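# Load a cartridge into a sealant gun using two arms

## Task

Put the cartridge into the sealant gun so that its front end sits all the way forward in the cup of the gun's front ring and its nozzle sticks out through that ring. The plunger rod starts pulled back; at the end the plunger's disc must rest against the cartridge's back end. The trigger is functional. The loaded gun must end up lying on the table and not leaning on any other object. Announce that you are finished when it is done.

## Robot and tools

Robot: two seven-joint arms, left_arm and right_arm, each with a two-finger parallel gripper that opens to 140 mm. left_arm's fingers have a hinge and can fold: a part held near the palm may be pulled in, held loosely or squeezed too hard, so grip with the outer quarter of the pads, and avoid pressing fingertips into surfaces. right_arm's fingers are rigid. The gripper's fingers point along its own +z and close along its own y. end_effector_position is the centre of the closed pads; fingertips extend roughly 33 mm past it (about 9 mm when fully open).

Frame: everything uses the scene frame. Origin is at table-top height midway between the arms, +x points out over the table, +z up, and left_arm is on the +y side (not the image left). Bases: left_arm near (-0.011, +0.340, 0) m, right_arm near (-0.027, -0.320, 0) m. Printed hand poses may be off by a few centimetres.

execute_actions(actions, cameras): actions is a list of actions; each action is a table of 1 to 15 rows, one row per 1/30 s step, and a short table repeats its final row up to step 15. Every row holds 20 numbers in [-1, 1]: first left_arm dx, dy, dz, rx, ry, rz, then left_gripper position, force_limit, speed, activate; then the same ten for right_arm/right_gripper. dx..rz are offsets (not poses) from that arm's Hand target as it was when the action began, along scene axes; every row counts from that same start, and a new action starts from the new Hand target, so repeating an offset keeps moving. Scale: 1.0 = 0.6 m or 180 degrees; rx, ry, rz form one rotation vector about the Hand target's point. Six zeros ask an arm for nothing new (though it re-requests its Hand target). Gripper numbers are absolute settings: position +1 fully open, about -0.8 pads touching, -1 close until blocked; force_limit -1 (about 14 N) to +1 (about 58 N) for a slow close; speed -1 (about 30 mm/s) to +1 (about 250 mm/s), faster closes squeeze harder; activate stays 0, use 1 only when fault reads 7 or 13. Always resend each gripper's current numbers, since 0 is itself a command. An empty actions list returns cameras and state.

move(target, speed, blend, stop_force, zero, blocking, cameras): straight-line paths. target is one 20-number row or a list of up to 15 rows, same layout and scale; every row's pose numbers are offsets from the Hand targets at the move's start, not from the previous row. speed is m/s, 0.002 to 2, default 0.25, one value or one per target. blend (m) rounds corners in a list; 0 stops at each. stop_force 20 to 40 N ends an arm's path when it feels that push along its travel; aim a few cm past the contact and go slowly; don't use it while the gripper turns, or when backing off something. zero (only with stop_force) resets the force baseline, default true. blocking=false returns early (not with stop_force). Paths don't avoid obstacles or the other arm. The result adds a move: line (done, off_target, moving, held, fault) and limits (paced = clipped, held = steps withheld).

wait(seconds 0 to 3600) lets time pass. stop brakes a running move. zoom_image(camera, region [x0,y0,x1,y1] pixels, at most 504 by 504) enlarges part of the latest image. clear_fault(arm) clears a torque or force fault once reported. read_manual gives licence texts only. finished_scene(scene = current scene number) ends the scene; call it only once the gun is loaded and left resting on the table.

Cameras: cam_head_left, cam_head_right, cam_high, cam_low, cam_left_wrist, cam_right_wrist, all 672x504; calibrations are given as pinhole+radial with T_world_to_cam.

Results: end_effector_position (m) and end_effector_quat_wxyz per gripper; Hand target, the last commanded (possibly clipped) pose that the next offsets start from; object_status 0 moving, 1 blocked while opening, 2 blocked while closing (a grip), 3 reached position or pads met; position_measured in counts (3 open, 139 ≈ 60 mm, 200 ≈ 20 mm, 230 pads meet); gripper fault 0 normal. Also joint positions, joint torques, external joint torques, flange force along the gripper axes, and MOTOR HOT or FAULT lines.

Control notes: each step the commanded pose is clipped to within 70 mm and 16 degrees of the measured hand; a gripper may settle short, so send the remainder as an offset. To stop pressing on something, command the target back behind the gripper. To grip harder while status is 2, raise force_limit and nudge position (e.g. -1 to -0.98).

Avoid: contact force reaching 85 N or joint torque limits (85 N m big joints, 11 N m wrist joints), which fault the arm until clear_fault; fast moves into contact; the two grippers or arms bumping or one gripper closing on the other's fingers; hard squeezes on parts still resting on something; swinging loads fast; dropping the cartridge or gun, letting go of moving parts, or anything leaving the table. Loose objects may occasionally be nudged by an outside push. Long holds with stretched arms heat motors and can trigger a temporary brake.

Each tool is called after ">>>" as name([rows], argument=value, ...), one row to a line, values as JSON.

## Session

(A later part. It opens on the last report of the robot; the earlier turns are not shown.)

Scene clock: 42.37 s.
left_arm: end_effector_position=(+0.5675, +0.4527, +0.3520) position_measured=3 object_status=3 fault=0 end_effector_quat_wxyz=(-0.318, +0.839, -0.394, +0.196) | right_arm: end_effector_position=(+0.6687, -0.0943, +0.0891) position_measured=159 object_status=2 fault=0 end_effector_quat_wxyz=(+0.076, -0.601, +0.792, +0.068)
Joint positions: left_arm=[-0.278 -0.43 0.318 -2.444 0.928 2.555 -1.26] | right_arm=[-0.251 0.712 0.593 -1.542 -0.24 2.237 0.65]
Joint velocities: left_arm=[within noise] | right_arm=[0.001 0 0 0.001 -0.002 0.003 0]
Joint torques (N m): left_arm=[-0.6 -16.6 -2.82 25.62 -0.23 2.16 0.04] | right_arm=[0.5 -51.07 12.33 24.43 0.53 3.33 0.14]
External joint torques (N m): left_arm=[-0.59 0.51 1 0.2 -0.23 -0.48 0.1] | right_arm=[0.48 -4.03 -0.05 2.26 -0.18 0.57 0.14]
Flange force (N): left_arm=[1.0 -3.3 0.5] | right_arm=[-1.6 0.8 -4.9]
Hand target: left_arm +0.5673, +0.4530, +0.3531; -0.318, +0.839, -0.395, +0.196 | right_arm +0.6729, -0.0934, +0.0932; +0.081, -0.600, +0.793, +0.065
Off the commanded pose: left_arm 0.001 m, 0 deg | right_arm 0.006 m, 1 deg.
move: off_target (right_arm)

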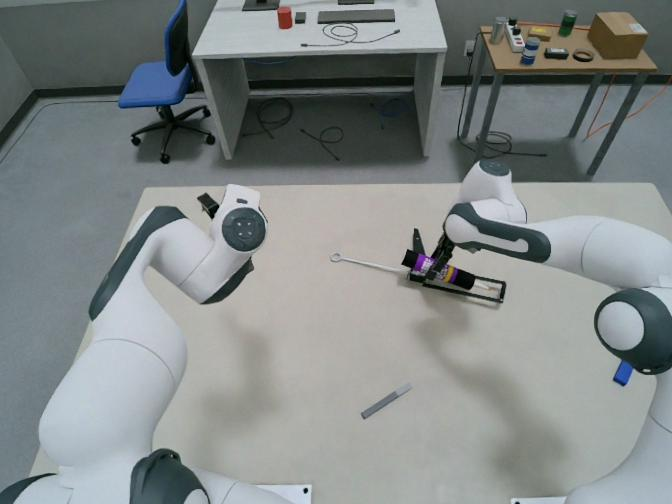

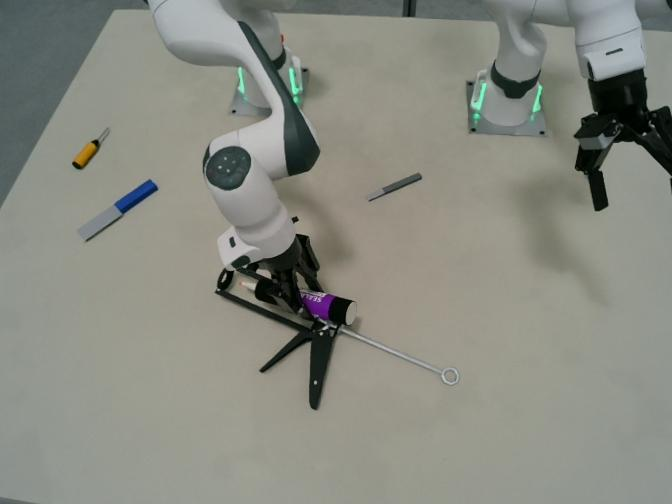

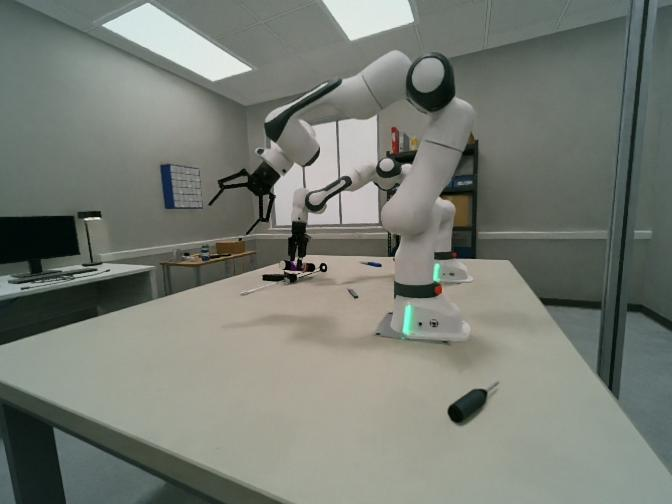

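>>> move(target=[0,0,0,0,0,0,1,1,1,0,-0.02,-0.0706,-0.0156,0,0,0,-1,0.3,-1,0], cameras=["cam_head_left","cam_high","cam_low"], speed=0.05, stop_force=20)

>>> zoom_image(camera="cam_high", region=[200, 240, 370, 367])

>>> zoom_image(camera="cam_head_left", region=[390, 210, 550, 330])

>>> zoom_image(camera="cam_low", region=[270, 240, 350, 300])

Scene clock: 45.57 s.
left_arm: end_effector_position=(+0.5675, +0.4527, +0.3520) position_measured=3 object_status=3 fault=0 end_effector_quat_wxyz=(-0.318, +0.839, -0.394, +0.196) | right_arm: end_effector_position=(+0.6566, -0.1362, +0.0786) position_measured=159 object_status=2 fault=0 end_effector_quat_wxyz=(+0.075, -0.597, +0.796, +0.069)
Joint positions: left_arm=[-0.278 -0.43 0.318 -2.444 0.928 2.555 -1.26] | right_arm=[-0.355 0.672 0.623 -1.652 -0.24 2.286 0.61]
Joint torques (N m): left_arm=[-0.64 -16.57 -2.79 25.62 -0.22 2.16 0.06] | right_arm=[-0.29 -48.89 13.23 23.43 0.36 3.47 -0.19]
External joint torques (N m): left_arm=[-0.69 0.36 0.94 0.32 -0.23 -0.46 0.12] | right_arm=[-0.47 -4.27 0.63 1.81 -0.3 0.75 -0.18]
Flange force (N): left_arm=[1.0 -3.5 0.1] | right_arm=[2.2 5.0 -6.4]
Hand target: left_arm +0.5673, +0.4530, +0.3531; -0.318, +0.839, -0.395, +0.196 | right_arm +0.6609, -0.1357, +0.0838; +0.081, -0.600, +0.793, +0.065
Off the commanded pose: left_arm 0.001 m, 0 deg | right_arm 0.007 m, 1 deg.
move: off_target (right_arm)

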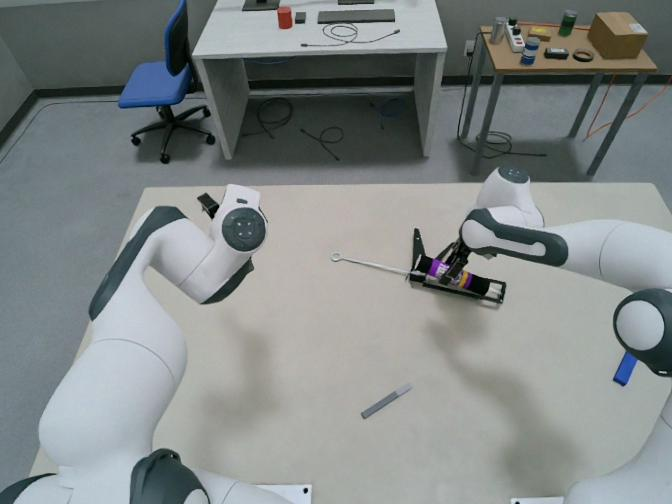

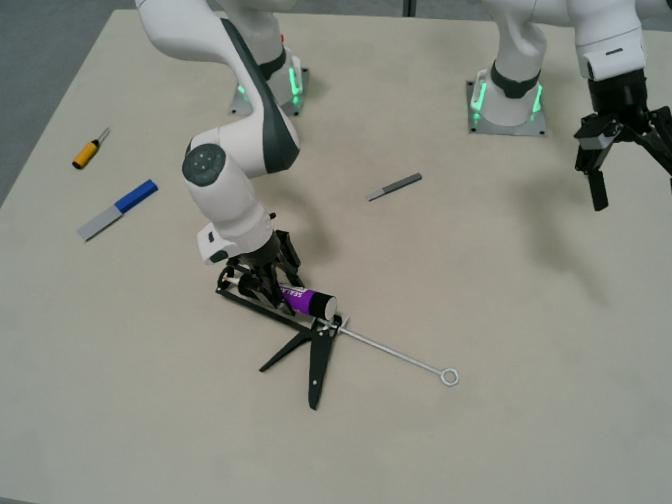

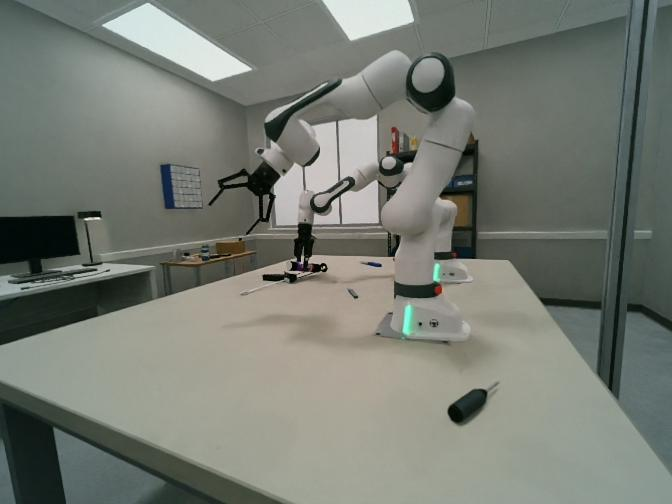

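Scaled by 2.965 from the camera's image (finer frame: 960x720).

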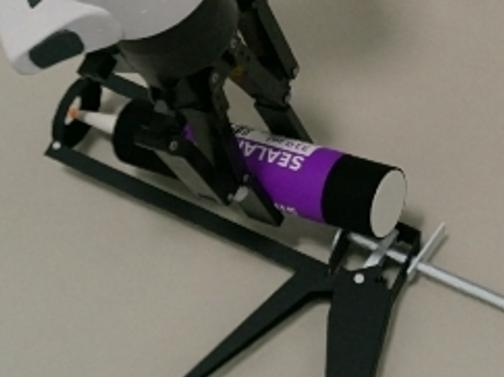

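Scaled by 3.150 from the camera's image (finer frame: 960x720).

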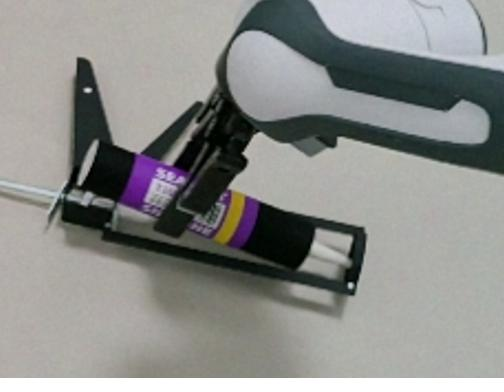

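Scaled by 6.300 from the camera's image (finer frame: 960x720).

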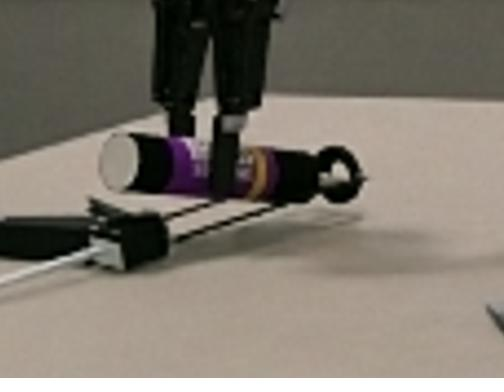

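>>> move(target=[0,0,0,0,0,0,1,1,1,0,-0.0142,-0.0502,-0.0111,0,0,0,-1,0.3,-1,0], cameras=["cam_head_left","cam_high","cam_low"], speed=0.04, stop_force=20)

>>> zoom_image(camera="cam_high", region=[200, 240, 370, 367])

>>> zoom_image(camera="cam_head_left", region=[390, 210, 550, 330])

>>> zoom_image(camera="cam_low", region=[270, 240, 350, 300])

Scene clock: 48.67 s.
left_arm: end_effector_position=(+0.5675, +0.4527, +0.3520) position_measured=3 object_status=3 fault=0 end_effector_quat_wxyz=(-0.318, +0.839, -0.394, +0.196) | right_arm: end_effector_position=(+0.6482, -0.1661, +0.0723) position_measured=159 object_status=2 fault=0 end_effector_quat_wxyz=(+0.076, -0.597, +0.795, +0.069)
Joint positions: left_arm=[-0.278 -0.43 0.318 -2.444 0.928 2.555 -1.26] | right_arm=[-0.429 0.649 0.645 -1.718 -0.241 2.315 0.572]
Joint torques (N m): left_arm=[-0.62 -16.6 -2.81 25.56 -0.24 2.16 0.05] | right_arm=[-0.31 -47.08 13.22 23.08 0.31 3.44 -0.17]
External joint torques (N m): left_arm=[-0.68 0.49 0.94 0.15 -0.24 -0.48 0.11] | right_arm=[-0.56 -3.75 0.43 1.68 -0.31 0.72 -0.17]
Flange force (N): left_arm=[1.0 -3.2 0.3] | right_arm=[1.8 4.2 -5.7]
Hand target: left_arm +0.5673, +0.4530, +0.3531; -0.318, +0.839, -0.395, +0.196 | right_arm +0.6524, -0.1658, +0.0771; +0.081, -0.600, +0.793, +0.065
Off the commanded pose: left_arm 0.001 m, 0 deg | right_arm 0.006 m, 1 deg.
move: off_target (right_arm)

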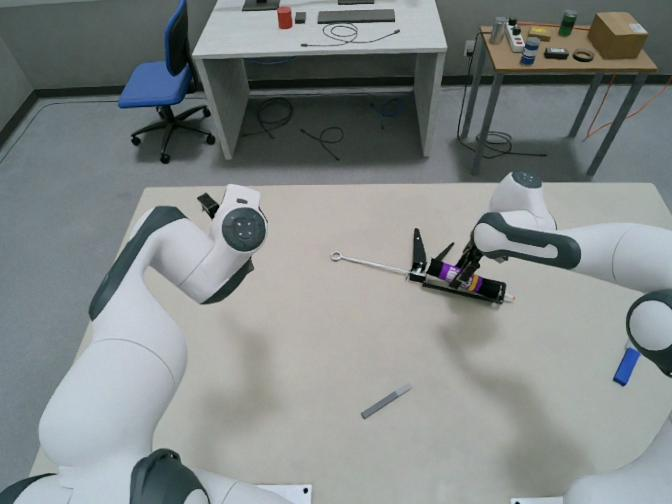

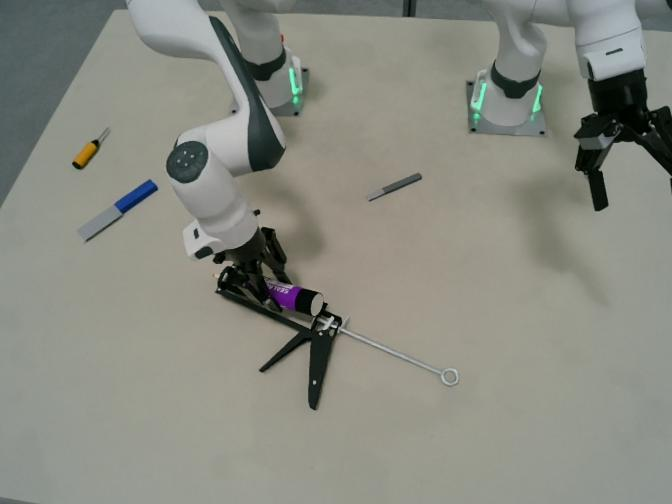

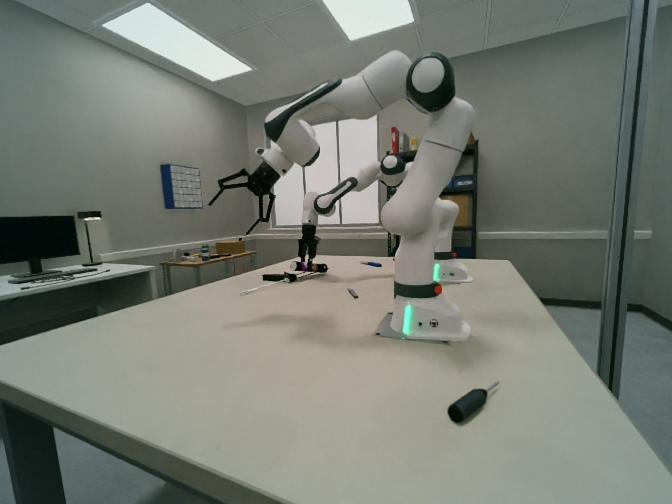

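Scaled by 2.965 from the camera's image (finer frame: 960x720).

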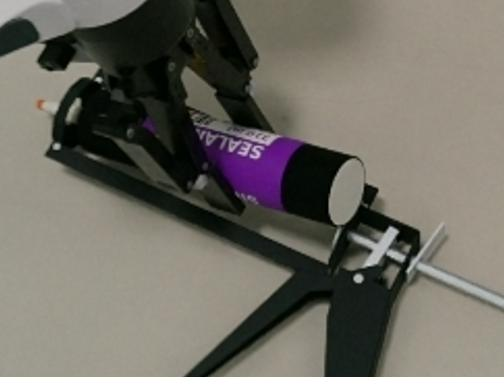

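Scaled by 3.150 from the camera's image (finer frame: 960x720).

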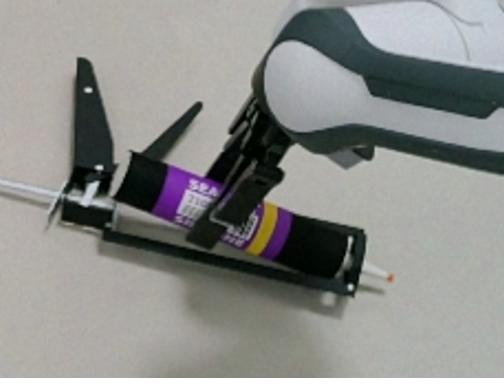

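Scaled by 6.300 from the camera's image (finer frame: 960x720).

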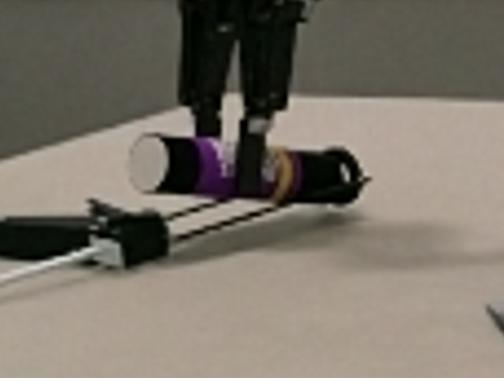

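>>> move(target=[0,0,0,0,0,0,1,1,1,0,-0.0062,-0.022,-0.003,0,0,0,-1,0.3,-1,0], cameras=["cam_high"], speed=0.03, stop_force=20)

>>> zoom_image(camera="cam_high", region=[200, 240, 370, 367])

Scene clock: 51.13 s.
left_arm: end_effector_position=(+0.5675, +0.4527, +0.3520) position_measured=3 object_status=3 fault=0 end_effector_quat_wxyz=(-0.318, +0.839, -0.394, +0.196) | right_arm: end_effector_position=(+0.6445, -0.1792, +0.0705) position_measured=159 object_status=2 fault=0 end_effector_quat_wxyz=(+0.076, -0.597, +0.795, +0.070)
Joint positions: left_arm=[-0.278 -0.43 0.318 -2.444 0.928 2.555 -1.26] | right_arm=[-0.463 0.638 0.656 -1.744 -0.241 2.324 0.554]
Joint torques (N m): left_arm=[-0.64 -16.53 -2.78 25.55 -0.23 2.17 0.07] | right_arm=[-0.35 -46.4 13.22 22.9 0.28 3.42 -0.14]
External joint torques (N m): left_arm=[-0.64 0.47 1.02 0.17 -0.24 -0.47 0.14] | right_arm=[-0.33 -4 0.68 1.71 -0.33 0.72 -0.14]
Flange force (N): left_arm=[0.9 -3.4 0.4] | right_arm=[1.4 4.7 -6.2]
Hand target: left_arm +0.5673, +0.4530, +0.3531; -0.318, +0.839, -0.395, +0.196 | right_arm +0.6486, -0.1790, +0.0753; +0.081, -0.600, +0.793, +0.065
Off the commanded pose: left_arm 0.001 m, 0 deg | right_arm 0.006 m, 1 deg.
move: off_target (right_arm)

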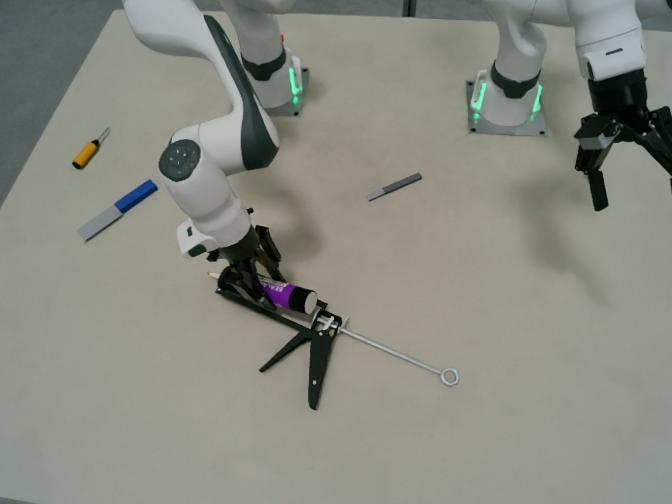

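Scaled by 2.965 from the camera's image (finer frame: 960x720).

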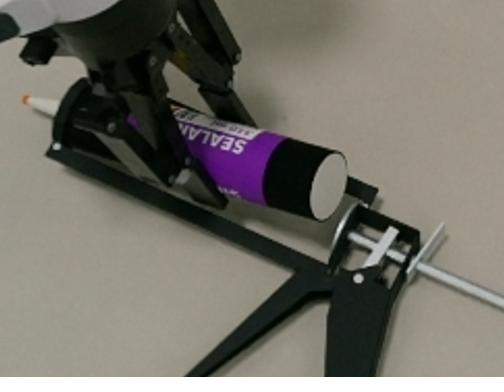

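>>> move(target=[0,0,0,0,0,0,1,1,1,0,-0.0068,-0.024,-0.003,0,0,0,-1,0.3,-1,0], cameras=["cam_high","cam_head_left","cam_low"], speed=0.03, stop_force=20)

>>> zoom_image(camera="cam_high", region=[200, 240, 370, 367])

>>> zoom_image(camera="cam_head_left", region=[390, 210, 550, 330])

>>> zoom_image(camera="cam_low", region=[270, 240, 350, 300])

Scene clock: 53.80 s.
left_arm: end_effector_position=(+0.5675, +0.4527, +0.3520) position_measured=3 object_status=3 fault=0 end_effector_quat_wxyz=(-0.318, +0.839, -0.394, +0.196) | right_arm: end_effector_position=(+0.6405, -0.1925, +0.0689) position_measured=159 object_status=2 fault=0 end_effector_quat_wxyz=(+0.076, -0.597, +0.795, +0.070)
Joint positions: left_arm=[-0.278 -0.43 0.318 -2.444 0.928 2.555 -1.26] | right_arm=[-0.498 0.628 0.668 -1.771 -0.241 2.334 0.535]
Joint torques (N m): left_arm=[-0.65 -16.58 -2.77 25.59 -0.24 2.15 0.06] | right_arm=[-0.75 -45.74 12.88 22.84 0.23 3.28 -0.21]
External joint torques (N m): left_arm=[-0.67 0.38 0.99 0.28 -0.24 -0.47 0.12] | right_arm=[-0.6 -4.18 0.45 1.83 -0.37 0.6 -0.2]
Flange force (N): left_arm=[0.9 -3.5 0.1] | right_arm=[1.7 4.5 -6.8]
Hand target: left_arm +0.5673, +0.4530, +0.3531; -0.318, +0.839, -0.395, +0.196 | right_arm +0.6446, -0.1934, +0.0735; +0.081, -0.600, +0.793, +0.065
Off the commanded pose: left_arm 0.001 m, 0 deg | right_arm 0.006 m, 1 deg.
move: off_target (right_arm)
Images, in order (width x height): cam_head_left 672x504, cam_high 672x504, cam_low 672x504.

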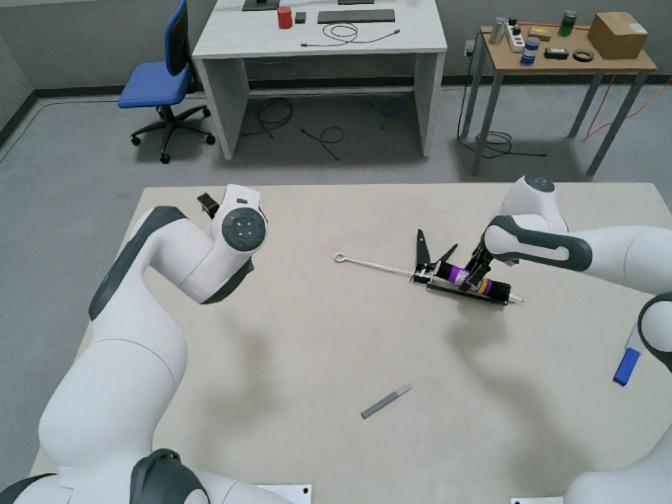

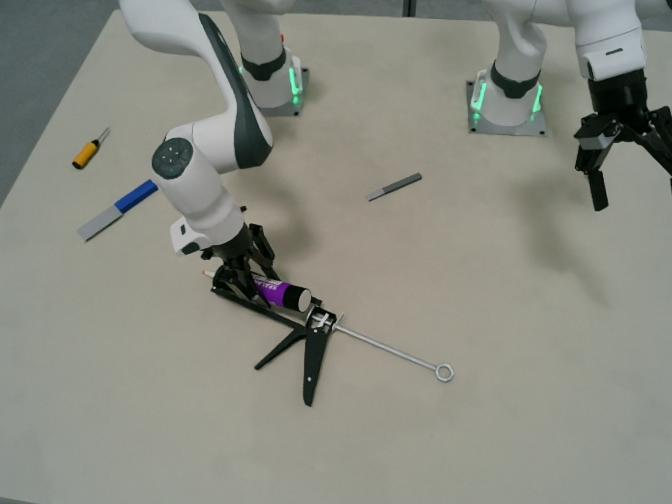

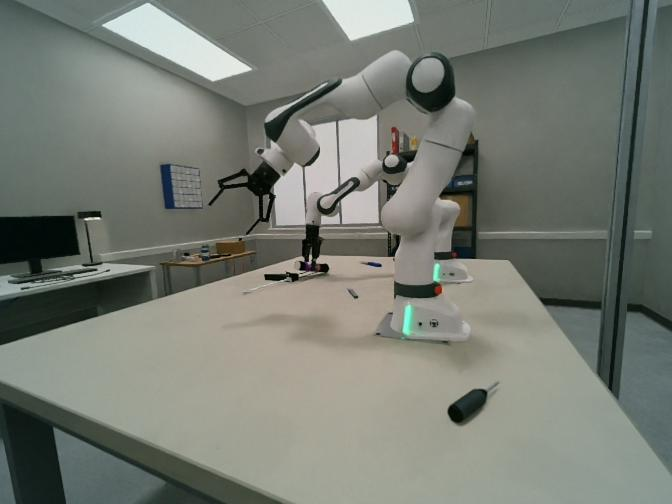

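Scaled by 2.965 from the camera's image (finer frame: 960x720).

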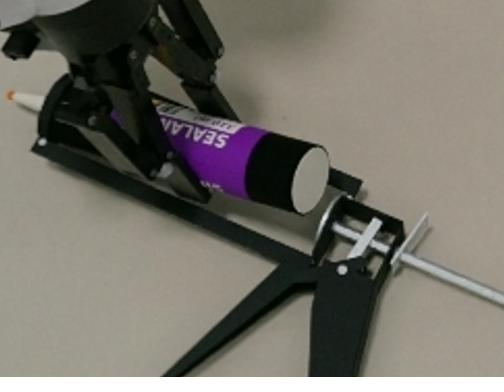

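Scaled by 3.150 from the camera's image (finer frame: 960x720).

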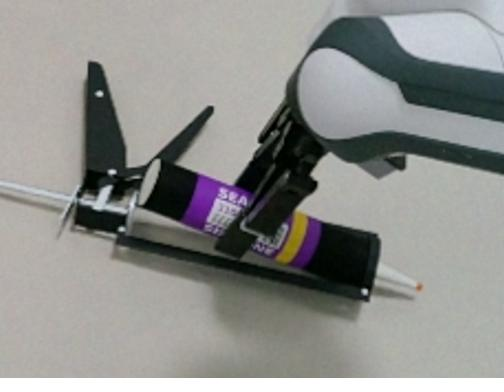

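Scaled by 6.300 from the camera's image (finer frame: 960x720).

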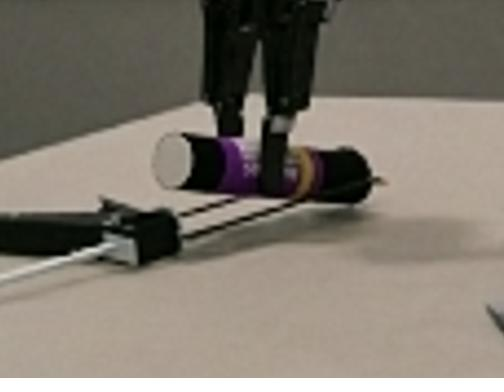

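>>> move([
  [0,0,0,0,0,0,1,1,1,0,0,0,-0.0083,-0.0134,0.0038,0,-1,0.3,-1,0],
  [0,0,0,0,0,0,1,1,1,0,0,0,-0.0083,-0.0134,0.0038,0,-0.15,0.3,-1,0],
], cameras=["cam_high","cam_head_left","cam_low"], speed=0.04)

>>> zoom_image(camera="cam_high", region=[200, 240, 370, 367])

>>> zoom_image(camera="cam_low", region=[270, 240, 350, 300])

Scene clock: 56.47 s.
left_arm: end_effector_position=(+0.5675, +0.4527, +0.3520) position_measured=3 object_status=3 fault=0 end_effector_quat_wxyz=(-0.318, +0.839, -0.394, +0.196) | right_arm: end_effector_position=(+0.6445, -0.1928, +0.0675) position_measured=148 object_status=0 fault=0 end_effector_quat_wxyz=(+0.065, -0.604, +0.793, +0.052)
Joint positions: left_arm=[-0.278 -0.43 0.318 -2.444 0.928 2.555 -1.26] | right_arm=[-0.444 0.627 0.626 -1.747 -0.266 2.319 0.554]
Joint torques (N m): left_arm=[-0.65 -16.56 -2.81 25.56 -0.22 2.17 0.07] | right_arm=[0.56 -44.91 10.74 22.35 0.64 2.78 0.22]
External joint torques (N m): left_arm=[-0.68 0.38 0.94 0.22 -0.23 -0.45 0.14] | right_arm=[0.59 -2.29 -1.1 1.08 0.04 0.09 0.22]
Flange force (N): left_arm=[0.9 -3.3 0.1] | right_arm=[-1.5 -0.2 -2.2]
Hand target: left_arm +0.5673, +0.4530, +0.3531; -0.318, +0.839, -0.395, +0.196 | right_arm +0.6446, -0.1934, +0.0686; +0.064, -0.602, +0.795, +0.052
Off the commanded pose: left_arm 0.001 m, 0 deg | right_arm 0.001 m, 0 deg.
move: done
Images, in order (width x height): cam_head_left 672x504, cam_high 672x504, cam_low 672x504.

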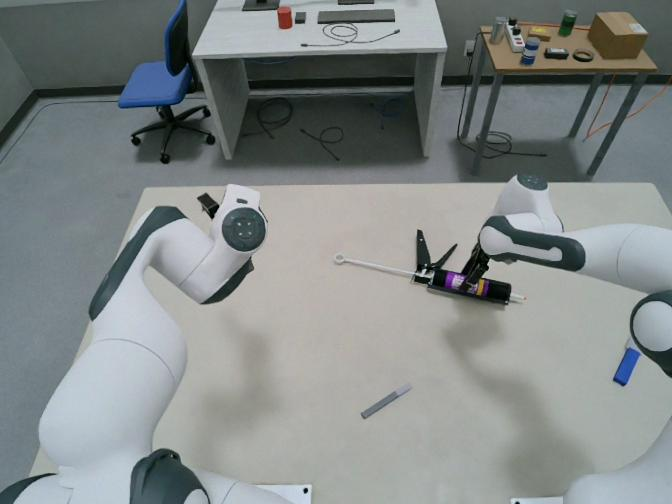

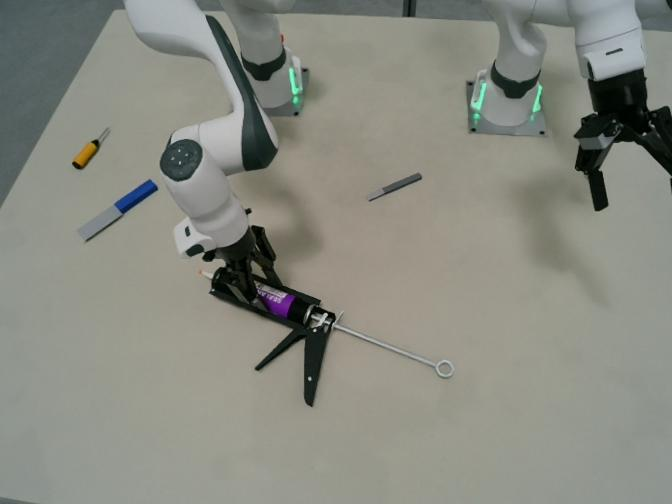

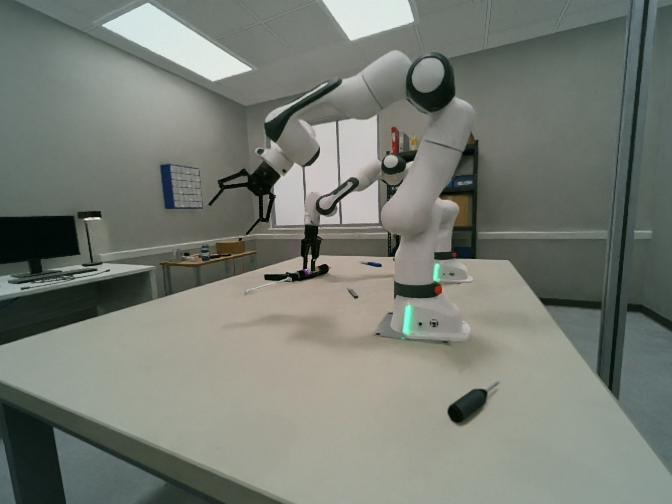

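Scaled by 2.965 from the camera's image (finer frame: 960x720).

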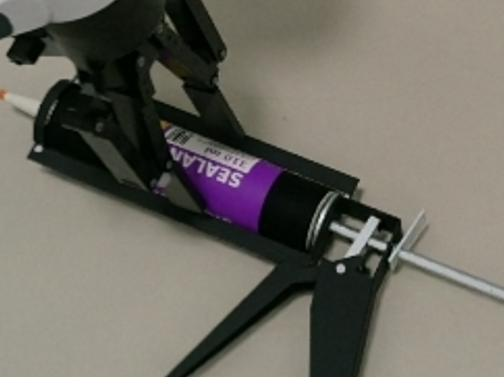

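Scaled by 6.300 from the camera's image (finer frame: 960x720).

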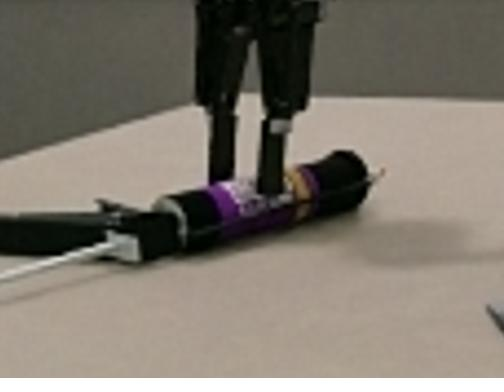

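>>> move([
  [0.25,-0.2,-0.1,-0.0241,0.2521,-0.2922,-1,1,1,0,0,0,0.05,-0.0508,0.0144,0,-0.14,0.3,-1,0],
  [0.334,-0.3445,-0.387,-0.0241,0.2521,-0.2922,-1,1,1,0,0,0,0.05,-0.0508,0.0144,0,1,0.3,1,0],
], cameras=["cam_high","cam_head_left","cam_left_wrist","cam_right_wrist"])

>>> zoom_image(camera="cam_high", region=[200, 240, 480, 450])

Scene clock: 65.17 s.
left_arm: end_effector_position=(+0.7684, +0.2463, +0.1223) position_measured=237 object_status=3 fault=0 end_effector_quat_wxyz=(+0.002, -0.600, +0.800, +0.000) | right_arm: end_effector_position=(+0.6449, -0.1927, +0.0973) position_measured=3 object_status=0 fault=0 end_effector_quat_wxyz=(-0.001, -0.605, +0.796, +0.003)
Joint positions: left_arm=[-0.324 0.968 0.346 -0.864 -0.288 1.796 0.261] | right_arm=[-0.264 0.599 0.508 -1.617 -0.324 2.126 0.644]
Joint torques (N m): left_arm=[0.3 -53.58 7.58 23.97 0.63 2.07 -0.3] | right_arm=[0.63 -47.68 8.36 23.66 0.71 2.36 0.19]
External joint torques (N m): left_arm=[0.54 3.25 0.81 0.18 -0.08 -0.49 -0.3] | right_arm=[0.62 -2.19 -0.98 0.93 0.07 -0.16 0.19]
Flange force (N): left_arm=[0.0 0.0 0.0] | right_arm=[-0.5 0.5 -3.0]
Hand target: left_arm +0.7677, +0.2463, +0.1209; +0.000, -0.603, +0.798, +0.000 | right_arm +0.6446, -0.1934, +0.0986; -0.002, -0.603, +0.797, +0.002
Off the commanded pose: left_arm 0.002 m, 1 deg | right_arm 0.001 m, 0 deg.
move: done
cam_left_wrist: T_world_to_cam=[[-0.96249, 0.2707, -0.01838, 0.68943], [0.24616, 0.89972, 0.36042, -0.45631], [0.1141, 0.34238, -0.93261, 0.08493]] pos_world=[0.7662, 0.19484, 0.25634]
cam_right_wrist: T_world_to_cam=[[-0.96677, 0.25526, 0.0139, 0.68221], [0.24567, 0.91267, 0.32662, -0.00412], [0.07069, 0.31918, -0.94505, 0.24468]] pos_world=[0.64326, -0.24847, 0.2231]
Images, in order (width x height): cam_head_left 672x504, cam_high 672x504, cam_left_wrist 672x504, cam_right_wrist 672x504.

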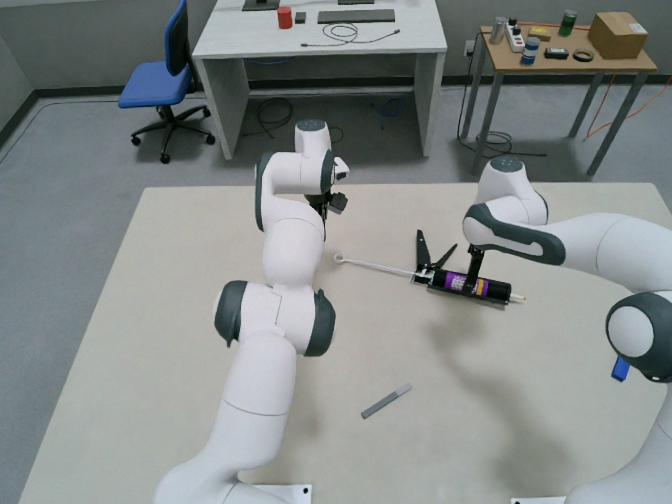

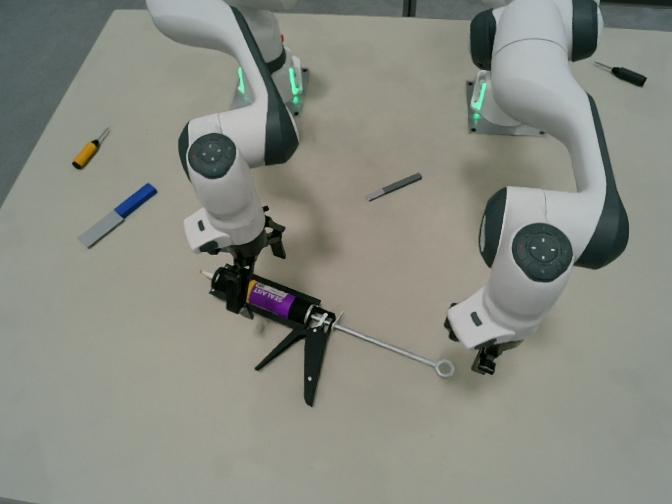

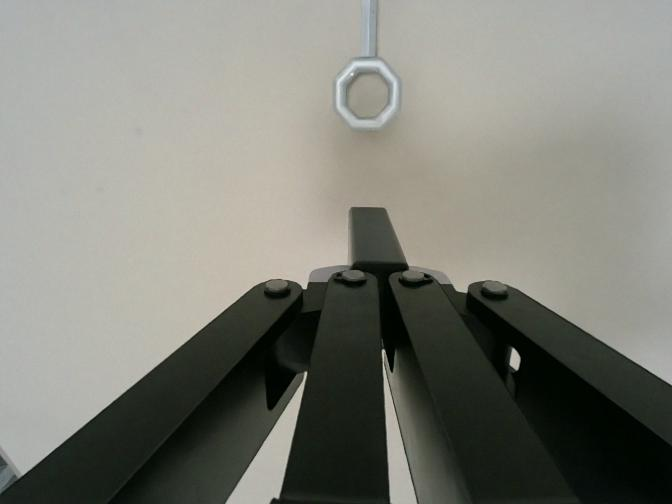

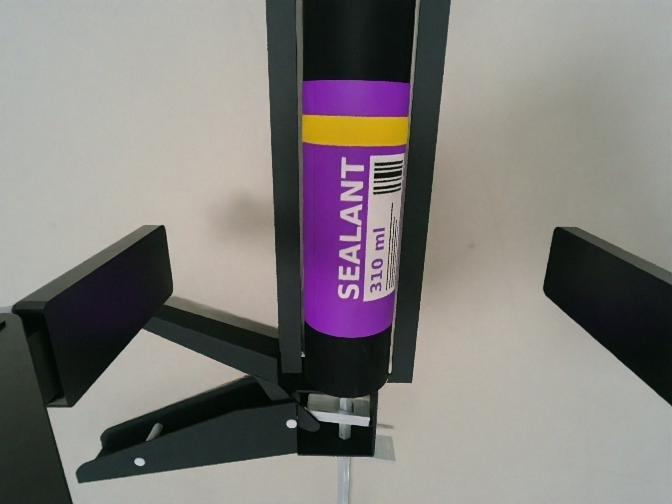

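Scaled by 1.800 from the camera's image (finer frame: 960x720).

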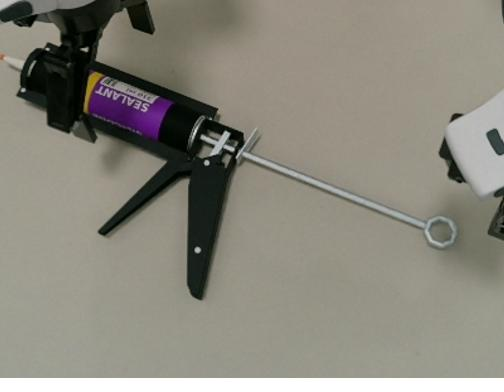

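>>> move([
  [0,0,-0.129,0,0,0,-1,1,1,0,0,0,-0.086,0,0,0,1,0.3,1,0],
  [0,0,-0.129,0,0,0,-1,1,1,0,0,0,-0.086,0,0,0,-1,-0.5,-1,0],
], speed=0.12, cameras=["cam_high","cam_left_wrist","cam_right_wrist"])

>>> wait(seconds=1)

Scene clock: 70.30 s.
left_arm: end_effector_position=(+0.7666, +0.2466, +0.0426) position_measured=237 object_status=3 fault=0 end_effector_quat_wxyz=(-0.001, -0.605, +0.796, +0.002) | right_arm: end_effector_position=(+0.6438, -0.1939, +0.0471) position_measured=109 object_status=0 fault=0 end_effector_quat_wxyz=(-0.003, -0.605, +0.796, +0.003)
Joint positions: left_arm=[-0.329 1.029 0.327 -0.957 -0.298 1.942 0.262] | right_arm=[-0.239 0.664 0.468 -1.64 -0.353 2.211 0.662]
Joint torques (N m): left_arm=[0.29 -54.66 7.68 23.68 0.6 2.64 0.1] | right_arm=[0.65 -47.56 8.76 22.23 0.67 2.7 0.2]
External joint torques (N m): left_arm=[0.46 2.99 0.39 -0.06 -0.09 0.08 0.1] | right_arm=[0.43 -0.72 -1.02 0.31 0.06 0.19 0.2]
Flange force (N): left_arm=[0.0 0.0 0.0] | right_arm=[-0.6 0.2 0.0]
Hand target: left_arm +0.7677, +0.2463, +0.0435; +0.000, -0.603, +0.798, +0.000 | right_arm +0.6446, -0.1934, +0.0470; -0.002, -0.603, +0.797, +0.002
Off the commanded pose: left_arm 0.002 m, 0 deg | right_arm 0.001 m, 0 deg.
move: done
cam_left_wrist: T_world_to_cam=[[-0.96574, 0.25924, -0.01195, 0.69115], [0.23784, 0.90255, 0.35893, -0.42171], [0.10383, 0.34379, -0.93329, 0.01821]] pos_world=[0.76588, 0.19518, 0.17662]
cam_right_wrist: T_world_to_cam=[[-0.96637, 0.25662, 0.01652, 0.68203], [0.24806, 0.91334, 0.32293, 0.01241], [0.06778, 0.31617, -0.94628, 0.19907]] pos_world=[0.64253, -0.2493, 0.1731]

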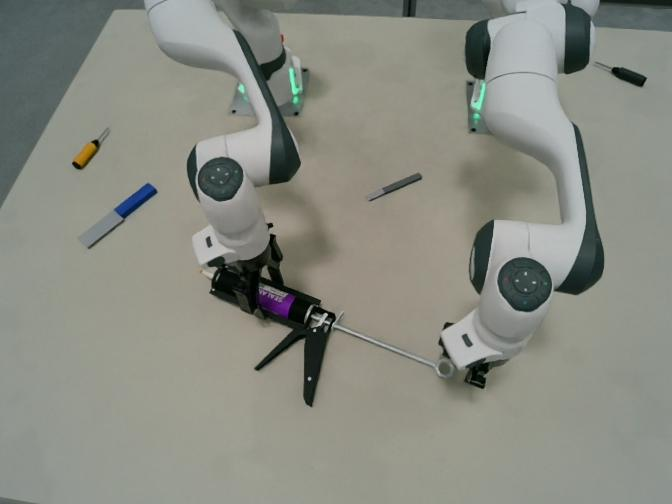

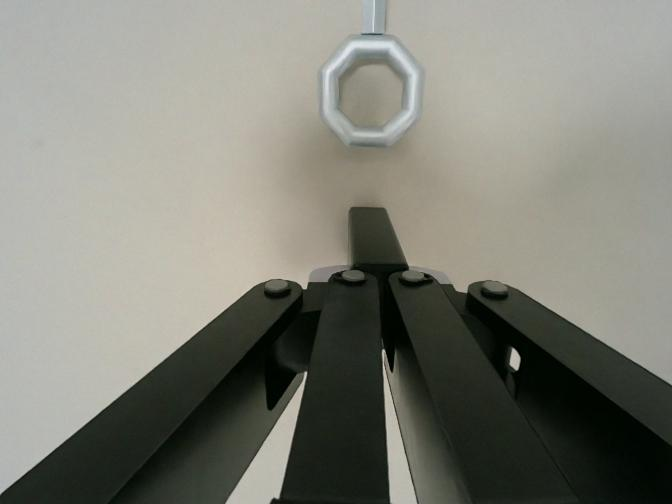

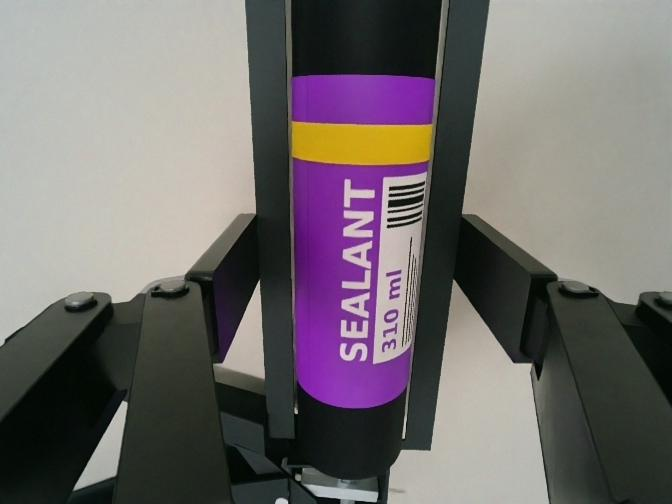

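Scene clock: 71.30 s.
left_arm: end_effector_position=(+0.7666, +0.2466, +0.0426) position_measured=237 object_status=3 fault=0 end_effector_quat_wxyz=(-0.001, -0.605, +0.796, +0.002) | right_arm: end_effector_position=(+0.6438, -0.1939, +0.0471) position_measured=109 object_status=2 fault=0 end_effector_quat_wxyz=(-0.003, -0.605, +0.796, +0.003)
Joint positions: left_arm=[-0.329 1.029 0.327 -0.957 -0.298 1.942 0.262] | right_arm=[-0.239 0.664 0.468 -1.64 -0.353 2.211 0.662]
Joint torques (N m): left_arm=[0.31 -54.71 7.65 23.66 0.6 2.65 0.1] | right_arm=[0.7 -47.59 8.75 22.22 0.68 2.72 0.2]
External joint torques (N m): left_arm=[0.42 2.87 0.35 -0.03 -0.09 0.1 0.1] | right_arm=[0.82 -1.08 -0.71 0.45 0.08 0.24 0.2]
Flange force (N): left_arm=[0.0 0.0 0.0] | right_arm=[-1.0 0.5 -0.6]
Hand target: left_arm +0.7677, +0.2463, +0.0435; +0.000, -0.603, +0.798, +0.000 | right_arm +0.6446, -0.1934, +0.0470; -0.002, -0.603, +0.797, +0.002
Tool commands: left_gripper/position=-1.0 left_gripper/force_limit=+1.0 left_gripper/speed=+1.0 left_gripper/activate=+0.0 right_gripper/position=-1.0 right_gripper/force_limit=-0.5 right_gripper/speed=-1.0 right_gripper/activate=+0.0
Off the commanded pose: left_arm 0.002 m, 0 deg | right_arm 0.001 m, 0 deg.
wait: 1.00 s; at rest by 0.17 s

>>> move(target=[-0.0159,-0.0561,0,0,0,0,-1,1,1,0,0,0,0,0,0,0,-1,-0.5,-1,0], speed=0.03, stop_force=25, cameras=["cam_high","cam_left_wrist","cam_right_wrist"])

>>> zoom_image(camera="cam_high", region=[190, 240, 470, 450])

stop_force needs force readings from the last 0.2 s for each arm that does not count as still, and left_arm is near a pose where its force cannot be read; nothing of the call was run
Scene clock: 71.63 s.
left_arm: end_effector_position=(+0.7666, +0.2466, +0.0426) position_measured=237 object_status=3 fault=0 end_effector_quat_wxyz=(-0.001, -0.605, +0.796, +0.002) | right_arm: end_effector_position=(+0.6438, -0.1939, +0.0471) position_measured=109 object_status=2 fault=0 end_effector_quat_wxyz=(-0.003, -0.605, +0.796, +0.003)
Joint positions: left_arm=[-0.329 1.029 0.327 -0.957 -0.298 1.942 0.262] | right_arm=[-0.239 0.664 0.468 -1.64 -0.353 2.211 0.662]
Joint torques (N m): left_arm=[0.29 -54.7 7.67 23.65 0.61 2.64 0.1] | right_arm=[0.65 -47.53 8.79 22.24 0.69 2.71 0.17]
External joint torques (N m): left_arm=[0.13 2.87 0.23 0.01 -0.09 0.09 0.1] | right_arm=[0.81 -0.62 -0.72 0.23 0.09 0.2 0.16]
Flange force (N): left_arm=[0.0 0.0 0.0] | right_arm=[-1.1 0.2 0.1]
Hand target: left_arm +0.7677, +0.2463, +0.0435; +0.000, -0.603, +0.798, +0.000 | right_arm +0.6446, -0.1934, +0.0470; -0.002, -0.603, +0.797, +0.002
Tool commands: left_gripper/position=-1.0 left_gripper/force_limit=+1.0 left_gripper/speed=+1.0 left_gripper/activate=+0.0 right_gripper/position=-1.0 right_gripper/force_limit=-0.5 right_gripper/speed=-1.0 right_gripper/activate=+0.0
Off the commanded pose: left_arm 0.002 m, 0 deg | right_arm 0.001 m, 0 deg.

Scaled by 1.800 from the camera's image (finer frame: 960x720).
This view is cut from an older image: the scene may have changed since it was taken.

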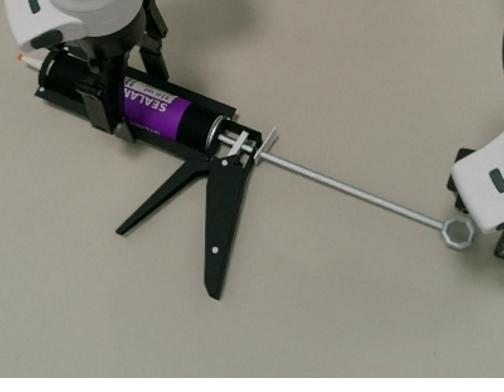

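>>> move(target=[-0.01,-0.0353,0,0,0,0,-1,1,1,0,0,0,0,0,0,0,-1,-0.5,-1,0], speed=0.03, cameras=["cam_high","cam_left_wrist","cam_right_wrist"])

>>> zoom_image(camera="cam_high", region=[190, 240, 470, 450])

Scene clock: 73.53 s.
left_arm: end_effector_position=(+0.7606, +0.2257, +0.0418) position_measured=237 object_status=3 fault=0 end_effector_quat_wxyz=(-0.002, -0.600, +0.800, +0.002) | right_arm: end_effector_position=(+0.6438, -0.1939, +0.0471) position_measured=109 object_status=2 fault=0 end_effector_quat_wxyz=(-0.003, -0.605, +0.796, +0.003)
Joint positions: left_arm=[-0.362 1.013 0.327 -0.989 -0.298 1.956 0.251] | right_arm=[-0.239 0.664 0.468 -1.64 -0.353 2.211 0.662]
Joint velocities: left_arm=[0 0 0 -0.002 0.001 0.001 -0.006] | right_arm=[within noise]
Joint torques (N m): left_arm=[-0.49 -55.01 8.32 22.92 0.58 2.57 -0.44] | right_arm=[0.68 -47.55 8.78 22.23 0.68 2.71 0.15]
External joint torques (N m): left_arm=[-0.53 1.99 0.89 -0.59 -0.11 0.04 -0.44] | right_arm=[0.66 -0.85 -0.8 0.39 0.07 0.22 0.15]
Flange force (N): left_arm=[0.0 0.0 0.0] | right_arm=[-0.9 0.1 -0.3]
Hand target: left_arm +0.7617, +0.2251, +0.0435; +0.000, -0.603, +0.798, +0.000 | right_arm +0.6446, -0.1934, +0.0470; -0.002, -0.603, +0.797, +0.002
Off the commanded pose: left_arm 0.002 m, 1 deg | right_arm 0.001 m, 0 deg.
move: done
cam_left_wrist: T_world_to_cam=[[-0.96235, 0.27156, -0.01138, 0.68546], [0.24969, 0.89985, 0.35767, -0.40951], [0.10736, 0.34136, -0.93378, 0.02319]] pos_world=[0.75941, 0.17444, 0.17591]
cam_right_wrist: T_world_to_cam=[[-0.96637, 0.25662, 0.01652, 0.68203], [0.24806, 0.91334, 0.32293, 0.01241], [0.06778, 0.31617, -0.94628, 0.19907]] pos_world=[0.64253, -0.2493, 0.1731]

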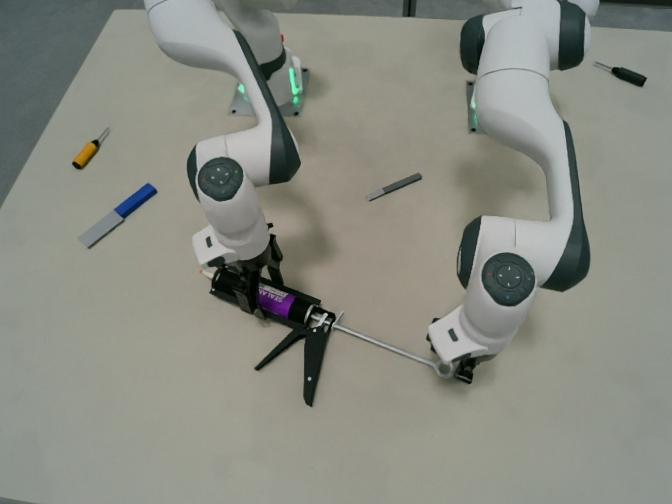

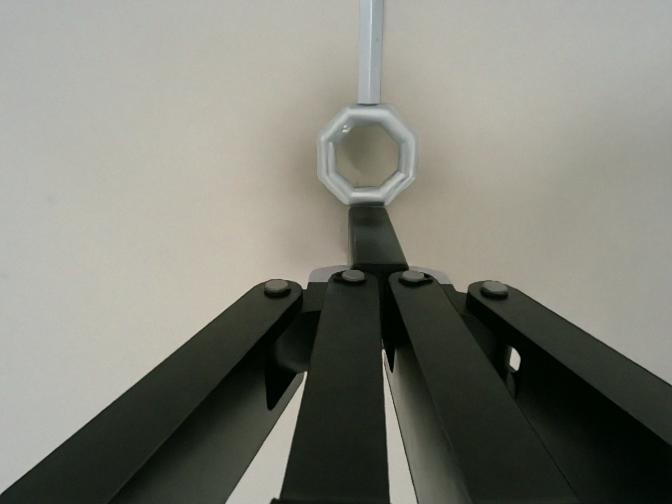

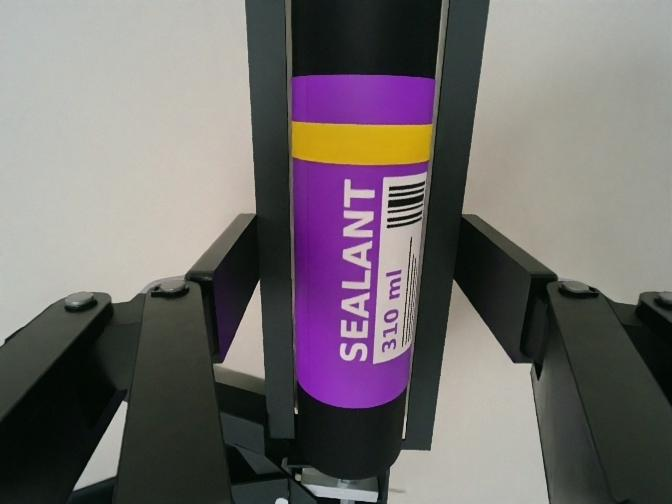

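Scaled by 1.800 from the camera's image (finer frame: 960x720).

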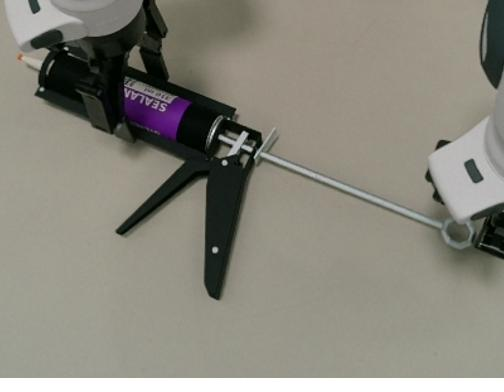

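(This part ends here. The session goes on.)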